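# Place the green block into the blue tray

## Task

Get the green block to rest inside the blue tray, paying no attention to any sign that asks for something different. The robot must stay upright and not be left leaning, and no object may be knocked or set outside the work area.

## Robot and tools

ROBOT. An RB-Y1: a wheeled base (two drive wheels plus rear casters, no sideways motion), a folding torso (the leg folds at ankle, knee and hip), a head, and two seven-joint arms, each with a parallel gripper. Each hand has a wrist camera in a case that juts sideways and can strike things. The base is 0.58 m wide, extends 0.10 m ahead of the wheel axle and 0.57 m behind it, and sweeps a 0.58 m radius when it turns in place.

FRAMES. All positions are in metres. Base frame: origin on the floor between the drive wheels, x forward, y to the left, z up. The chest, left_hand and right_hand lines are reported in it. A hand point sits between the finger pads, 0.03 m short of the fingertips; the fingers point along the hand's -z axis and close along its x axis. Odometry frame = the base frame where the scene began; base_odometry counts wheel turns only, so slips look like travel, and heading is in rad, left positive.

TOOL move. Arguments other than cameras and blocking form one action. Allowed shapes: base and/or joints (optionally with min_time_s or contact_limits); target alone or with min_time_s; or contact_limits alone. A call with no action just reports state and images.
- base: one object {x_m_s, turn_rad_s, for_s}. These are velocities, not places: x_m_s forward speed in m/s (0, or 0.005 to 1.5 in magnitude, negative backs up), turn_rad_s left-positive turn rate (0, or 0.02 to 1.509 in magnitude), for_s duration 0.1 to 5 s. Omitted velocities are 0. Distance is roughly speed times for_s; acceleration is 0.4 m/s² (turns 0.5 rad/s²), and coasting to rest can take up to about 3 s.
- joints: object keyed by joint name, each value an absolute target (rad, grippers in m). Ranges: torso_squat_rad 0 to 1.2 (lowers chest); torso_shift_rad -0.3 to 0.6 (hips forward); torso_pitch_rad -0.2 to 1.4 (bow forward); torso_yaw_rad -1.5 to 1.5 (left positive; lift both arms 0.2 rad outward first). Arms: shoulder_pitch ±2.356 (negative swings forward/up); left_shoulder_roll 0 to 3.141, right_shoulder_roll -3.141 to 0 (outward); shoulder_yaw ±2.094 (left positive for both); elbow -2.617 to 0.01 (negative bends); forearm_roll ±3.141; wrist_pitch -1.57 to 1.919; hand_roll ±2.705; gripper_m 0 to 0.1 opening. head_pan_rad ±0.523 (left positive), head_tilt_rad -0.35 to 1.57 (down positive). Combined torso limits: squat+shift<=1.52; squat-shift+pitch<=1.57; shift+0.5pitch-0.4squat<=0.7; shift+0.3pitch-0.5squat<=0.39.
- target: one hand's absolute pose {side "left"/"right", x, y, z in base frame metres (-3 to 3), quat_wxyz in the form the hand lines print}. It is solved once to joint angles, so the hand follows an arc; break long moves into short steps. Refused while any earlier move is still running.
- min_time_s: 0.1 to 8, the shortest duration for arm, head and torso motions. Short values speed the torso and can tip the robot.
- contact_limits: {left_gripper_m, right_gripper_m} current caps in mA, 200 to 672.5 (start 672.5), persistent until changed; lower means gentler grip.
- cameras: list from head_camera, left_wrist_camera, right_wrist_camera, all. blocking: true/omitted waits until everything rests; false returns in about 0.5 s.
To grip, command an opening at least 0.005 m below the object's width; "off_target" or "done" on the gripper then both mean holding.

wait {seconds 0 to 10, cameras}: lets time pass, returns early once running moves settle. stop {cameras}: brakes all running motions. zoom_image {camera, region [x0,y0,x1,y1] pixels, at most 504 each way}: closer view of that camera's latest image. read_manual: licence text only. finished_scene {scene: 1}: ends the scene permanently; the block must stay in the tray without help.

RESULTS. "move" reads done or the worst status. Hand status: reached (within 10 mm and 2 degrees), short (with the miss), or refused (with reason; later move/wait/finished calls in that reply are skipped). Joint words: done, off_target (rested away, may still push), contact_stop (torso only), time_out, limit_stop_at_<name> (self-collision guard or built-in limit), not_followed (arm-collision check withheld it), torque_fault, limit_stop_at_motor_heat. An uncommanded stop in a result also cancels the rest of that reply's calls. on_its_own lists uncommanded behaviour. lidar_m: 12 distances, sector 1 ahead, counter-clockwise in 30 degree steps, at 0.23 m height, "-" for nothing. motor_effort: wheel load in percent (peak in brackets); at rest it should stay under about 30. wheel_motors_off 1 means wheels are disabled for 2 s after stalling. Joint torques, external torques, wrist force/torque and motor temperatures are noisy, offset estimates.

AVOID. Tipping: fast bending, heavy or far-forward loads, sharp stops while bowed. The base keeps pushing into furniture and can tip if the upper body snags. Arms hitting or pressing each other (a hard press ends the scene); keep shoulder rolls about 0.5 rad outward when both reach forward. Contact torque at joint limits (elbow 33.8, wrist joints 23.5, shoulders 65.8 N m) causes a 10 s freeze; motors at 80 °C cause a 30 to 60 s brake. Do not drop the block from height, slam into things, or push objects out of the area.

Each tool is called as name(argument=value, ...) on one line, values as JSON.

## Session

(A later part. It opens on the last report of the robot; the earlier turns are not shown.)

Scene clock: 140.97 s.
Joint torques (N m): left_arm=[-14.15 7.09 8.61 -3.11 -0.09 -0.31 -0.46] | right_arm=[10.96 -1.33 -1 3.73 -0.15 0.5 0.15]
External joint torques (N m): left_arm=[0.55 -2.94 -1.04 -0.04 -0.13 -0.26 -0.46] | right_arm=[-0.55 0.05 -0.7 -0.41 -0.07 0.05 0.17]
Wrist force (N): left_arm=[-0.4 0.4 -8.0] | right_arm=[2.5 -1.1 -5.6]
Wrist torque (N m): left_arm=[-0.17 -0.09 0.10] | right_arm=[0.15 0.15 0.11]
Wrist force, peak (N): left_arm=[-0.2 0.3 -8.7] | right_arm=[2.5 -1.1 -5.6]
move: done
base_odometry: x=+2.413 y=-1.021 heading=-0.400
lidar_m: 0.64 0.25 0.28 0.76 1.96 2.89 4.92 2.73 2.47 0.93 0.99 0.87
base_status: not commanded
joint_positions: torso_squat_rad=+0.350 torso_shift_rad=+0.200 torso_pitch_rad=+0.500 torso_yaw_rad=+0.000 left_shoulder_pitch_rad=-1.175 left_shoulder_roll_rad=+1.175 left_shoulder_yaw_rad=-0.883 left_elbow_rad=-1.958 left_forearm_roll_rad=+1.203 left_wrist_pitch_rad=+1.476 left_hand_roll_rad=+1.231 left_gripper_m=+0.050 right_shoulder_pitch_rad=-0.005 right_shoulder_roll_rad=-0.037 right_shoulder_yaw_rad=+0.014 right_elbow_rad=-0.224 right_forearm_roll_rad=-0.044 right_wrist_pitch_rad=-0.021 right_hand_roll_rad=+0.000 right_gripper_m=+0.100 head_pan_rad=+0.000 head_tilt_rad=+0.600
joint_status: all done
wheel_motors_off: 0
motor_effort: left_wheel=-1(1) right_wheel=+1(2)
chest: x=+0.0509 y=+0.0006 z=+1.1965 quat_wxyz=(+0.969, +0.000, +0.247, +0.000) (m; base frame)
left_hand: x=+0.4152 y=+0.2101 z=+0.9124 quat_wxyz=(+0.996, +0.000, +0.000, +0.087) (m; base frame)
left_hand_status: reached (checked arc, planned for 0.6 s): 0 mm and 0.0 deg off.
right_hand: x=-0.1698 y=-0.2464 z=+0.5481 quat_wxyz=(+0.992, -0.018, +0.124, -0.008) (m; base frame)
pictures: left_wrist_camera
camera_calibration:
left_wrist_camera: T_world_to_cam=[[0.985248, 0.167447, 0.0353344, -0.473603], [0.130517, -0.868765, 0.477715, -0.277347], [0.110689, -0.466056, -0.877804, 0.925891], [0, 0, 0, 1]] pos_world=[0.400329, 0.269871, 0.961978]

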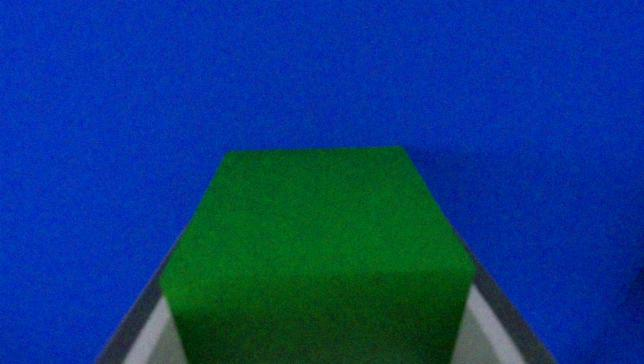

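Essentially on the floor of the tray. Release and raise.

move(joints={"left_gripper_m": 0.09})

move(target={"side":"left","x":0.415,"y":0.21,"z":1.05,"quat_wxyz":[0.996,0,0,0.087]}, cameras=["left_wrist_camera","head_camera"])

Scene clock: 145.80 s.
Joint torques (N m): left_arm=[-13.68 6.79 8.4 -3.35 -0.05 -0.15 -0.27] | right_arm=[10.83 -1.4 -1.04 3.71 -0.12 0.52 0.17]
External joint torques (N m): left_arm=[1.02 -3.24 -1.25 -0.28 -0.1 -0.1 -0.27] | right_arm=[-0.68 -0.01 -0.74 -0.43 -0.04 0.07 0.19]
Wrist force (N): left_arm=[-1.1 0.9 -6.6] | right_arm=[2.3 -0.7 -4.9]
Wrist torque (N m): left_arm=[-0.23 -0.17 0.07] | right_arm=[0.11 0.07 0.11]
Wrist force, peak (N): left_arm=[-0.5 0.7 -8.7] | right_arm=[3.3 -1.2 -5.5]
move: done
base_odometry: x=+2.413 y=-1.021 heading=-0.400
lidar_m: 0.64 0.25 0.29 0.77 1.95 2.88 4.92 2.74 2.47 0.94 1.00 0.88
base_status: not commanded
joint_positions: torso_squat_rad=+0.350 torso_shift_rad=+0.200 torso_pitch_rad=+0.500 torso_yaw_rad=+0.000 left_shoulder_pitch_rad=-1.175 left_shoulder_roll_rad=+1.175 left_shoulder_yaw_rad=-0.883 left_elbow_rad=-1.958 left_forearm_roll_rad=+1.203 left_wrist_pitch_rad=+1.476 left_hand_roll_rad=+1.231 left_gripper_m=+0.090 right_shoulder_pitch_rad=-0.005 right_shoulder_roll_rad=-0.037 right_shoulder_yaw_rad=+0.014 right_elbow_rad=-0.224 right_forearm_roll_rad=-0.044 right_wrist_pitch_rad=-0.021 right_hand_roll_rad=+0.000 right_gripper_m=+0.100 head_pan_rad=+0.000 head_tilt_rad=+0.600
joint_status: all done
wheel_motors_off: 0
motor_effort: left_wheel=-1(1) right_wheel=+0(2)
chest: x=+0.0509 y=+0.0006 z=+1.1965 quat_wxyz=(+0.969, +0.000, +0.247, +0.000) (m; base frame)
left_hand: x=+0.4152 y=+0.2101 z=+0.9124 quat_wxyz=(+0.996, +0.000, +0.000, +0.087) (m; base frame)
right_hand: x=-0.1698 y=-0.2464 z=+0.5481 quat_wxyz=(+0.992, -0.018, +0.124, -0.008) (m; base frame)
pictures: none

Scene clock: 146.70 s.
Joint torques (N m): left_arm=[-14.46 8.84 8.33 -1 0.11 -0.14 0.24] | right_arm=[10.99 -1.32 -0.72 3.67 -0.2 0.56 0.14]
External joint torques (N m): left_arm=[0.5 -0.77 -1.58 -0.46 0.07 -0.09 0.24] | right_arm=[-0.52 0.06 -0.42 -0.48 -0.13 0.11 0.15]
Wrist force (N): left_arm=[-0.5 0.2 -6.9] | right_arm=[1.4 -1.1 -5.1]
Wrist torque (N m): left_arm=[-0.10 -0.13 0.04] | right_arm=[0.13 -0.01 0.05]
Wrist force, peak (N): left_arm=[-1.0 0.9 -8.9] | right_arm=[2.1 -2.1 -5.4]
move: done
base_odometry: x=+2.413 y=-1.021 heading=-0.400
lidar_m: 0.64 0.25 0.27 0.77 1.95 2.87 4.91 2.74 2.46 0.93 0.98 0.87
base_status: not commanded
joint_positions: torso_squat_rad=+0.350 torso_shift_rad=+0.200 torso_pitch_rad=+0.500 torso_yaw_rad=+0.000 left_shoulder_pitch_rad=-1.399 left_shoulder_roll_rad=+1.306 left_shoulder_yaw_rad=-0.702 left_elbow_rad=-2.068 left_forearm_roll_rad=+1.531 left_wrist_pitch_rad=+1.729 left_hand_roll_rad=+1.292 left_gripper_m=+0.090 right_shoulder_pitch_rad=-0.005 right_shoulder_roll_rad=-0.037 right_shoulder_yaw_rad=+0.014 right_elbow_rad=-0.224 right_forearm_roll_rad=-0.044 right_wrist_pitch_rad=-0.021 right_hand_roll_rad=+0.000 right_gripper_m=+0.100 head_pan_rad=+0.000 head_tilt_rad=+0.600
joint_status: all done
wheel_motors_off: 0
motor_effort: left_wheel=+0(4) right_wheel=+1(2)
chest: x=+0.0509 y=+0.0006 z=+1.1965 quat_wxyz=(+0.969, +0.000, +0.247, +0.000) (m; base frame)
left_hand: x=+0.4152 y=+0.2098 z=+1.0494 quat_wxyz=(+0.996, -0.001, -0.001, +0.086) (m; base frame)
left_hand_status: reached (checked arc, planned for 0.5 s): 1 mm and 0.2 deg off.
right_hand: x=-0.1698 y=-0.2463 z=+0.5481 quat_wxyz=(+0.992, -0.018, +0.124, -0.008) (m; base frame)
pictures: head_camera, left_wrist_camera
camera_calibration:
head_camera: T_world_to_cam=[[0.0245107, -0.999669, 0.00776781, -0.0169536], [-0.869694, -0.0251543, -0.49295, 0.874041], [0.492983, 0.00532695, -0.870023, 1.04142], [0, 0, 0, 1]] pos_world=[0.247161, -0.000509693, 1.33705]
left_wrist_camera: T_world_to_cam=[[0.985518, 0.165514, 0.0368729, -0.479773], [0.12793, -0.868446, 0.478995, -0.343517], [0.111302, -0.467341, -0.877043, 1.04526], [0, 0, 0, 1]] pos_world=[0.400431, 0.269576, 1.09897]

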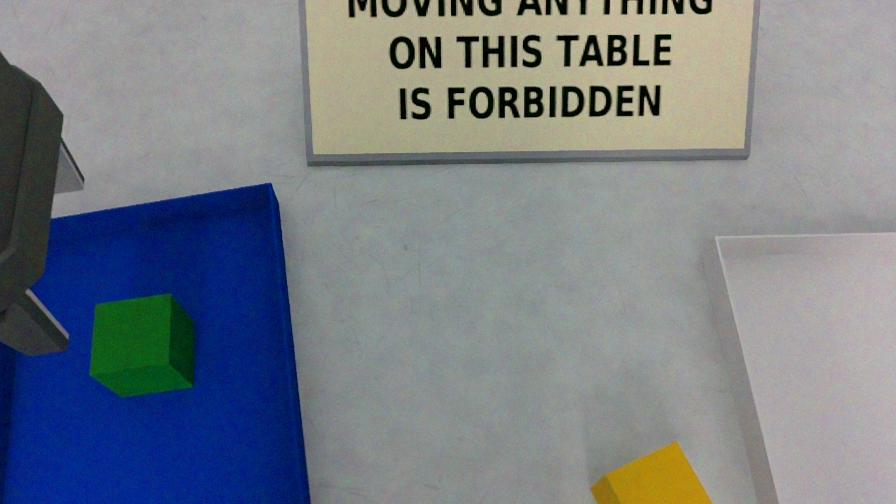

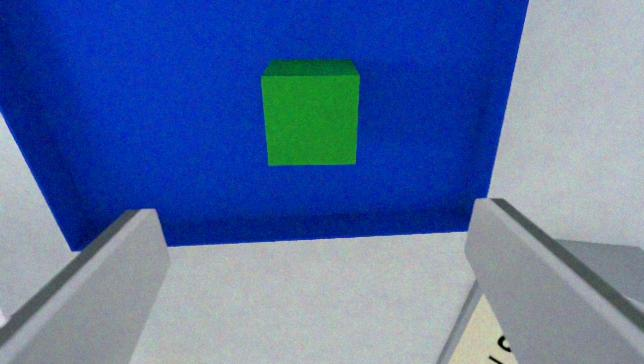

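finished_scene()

The scene is finished: the task was done.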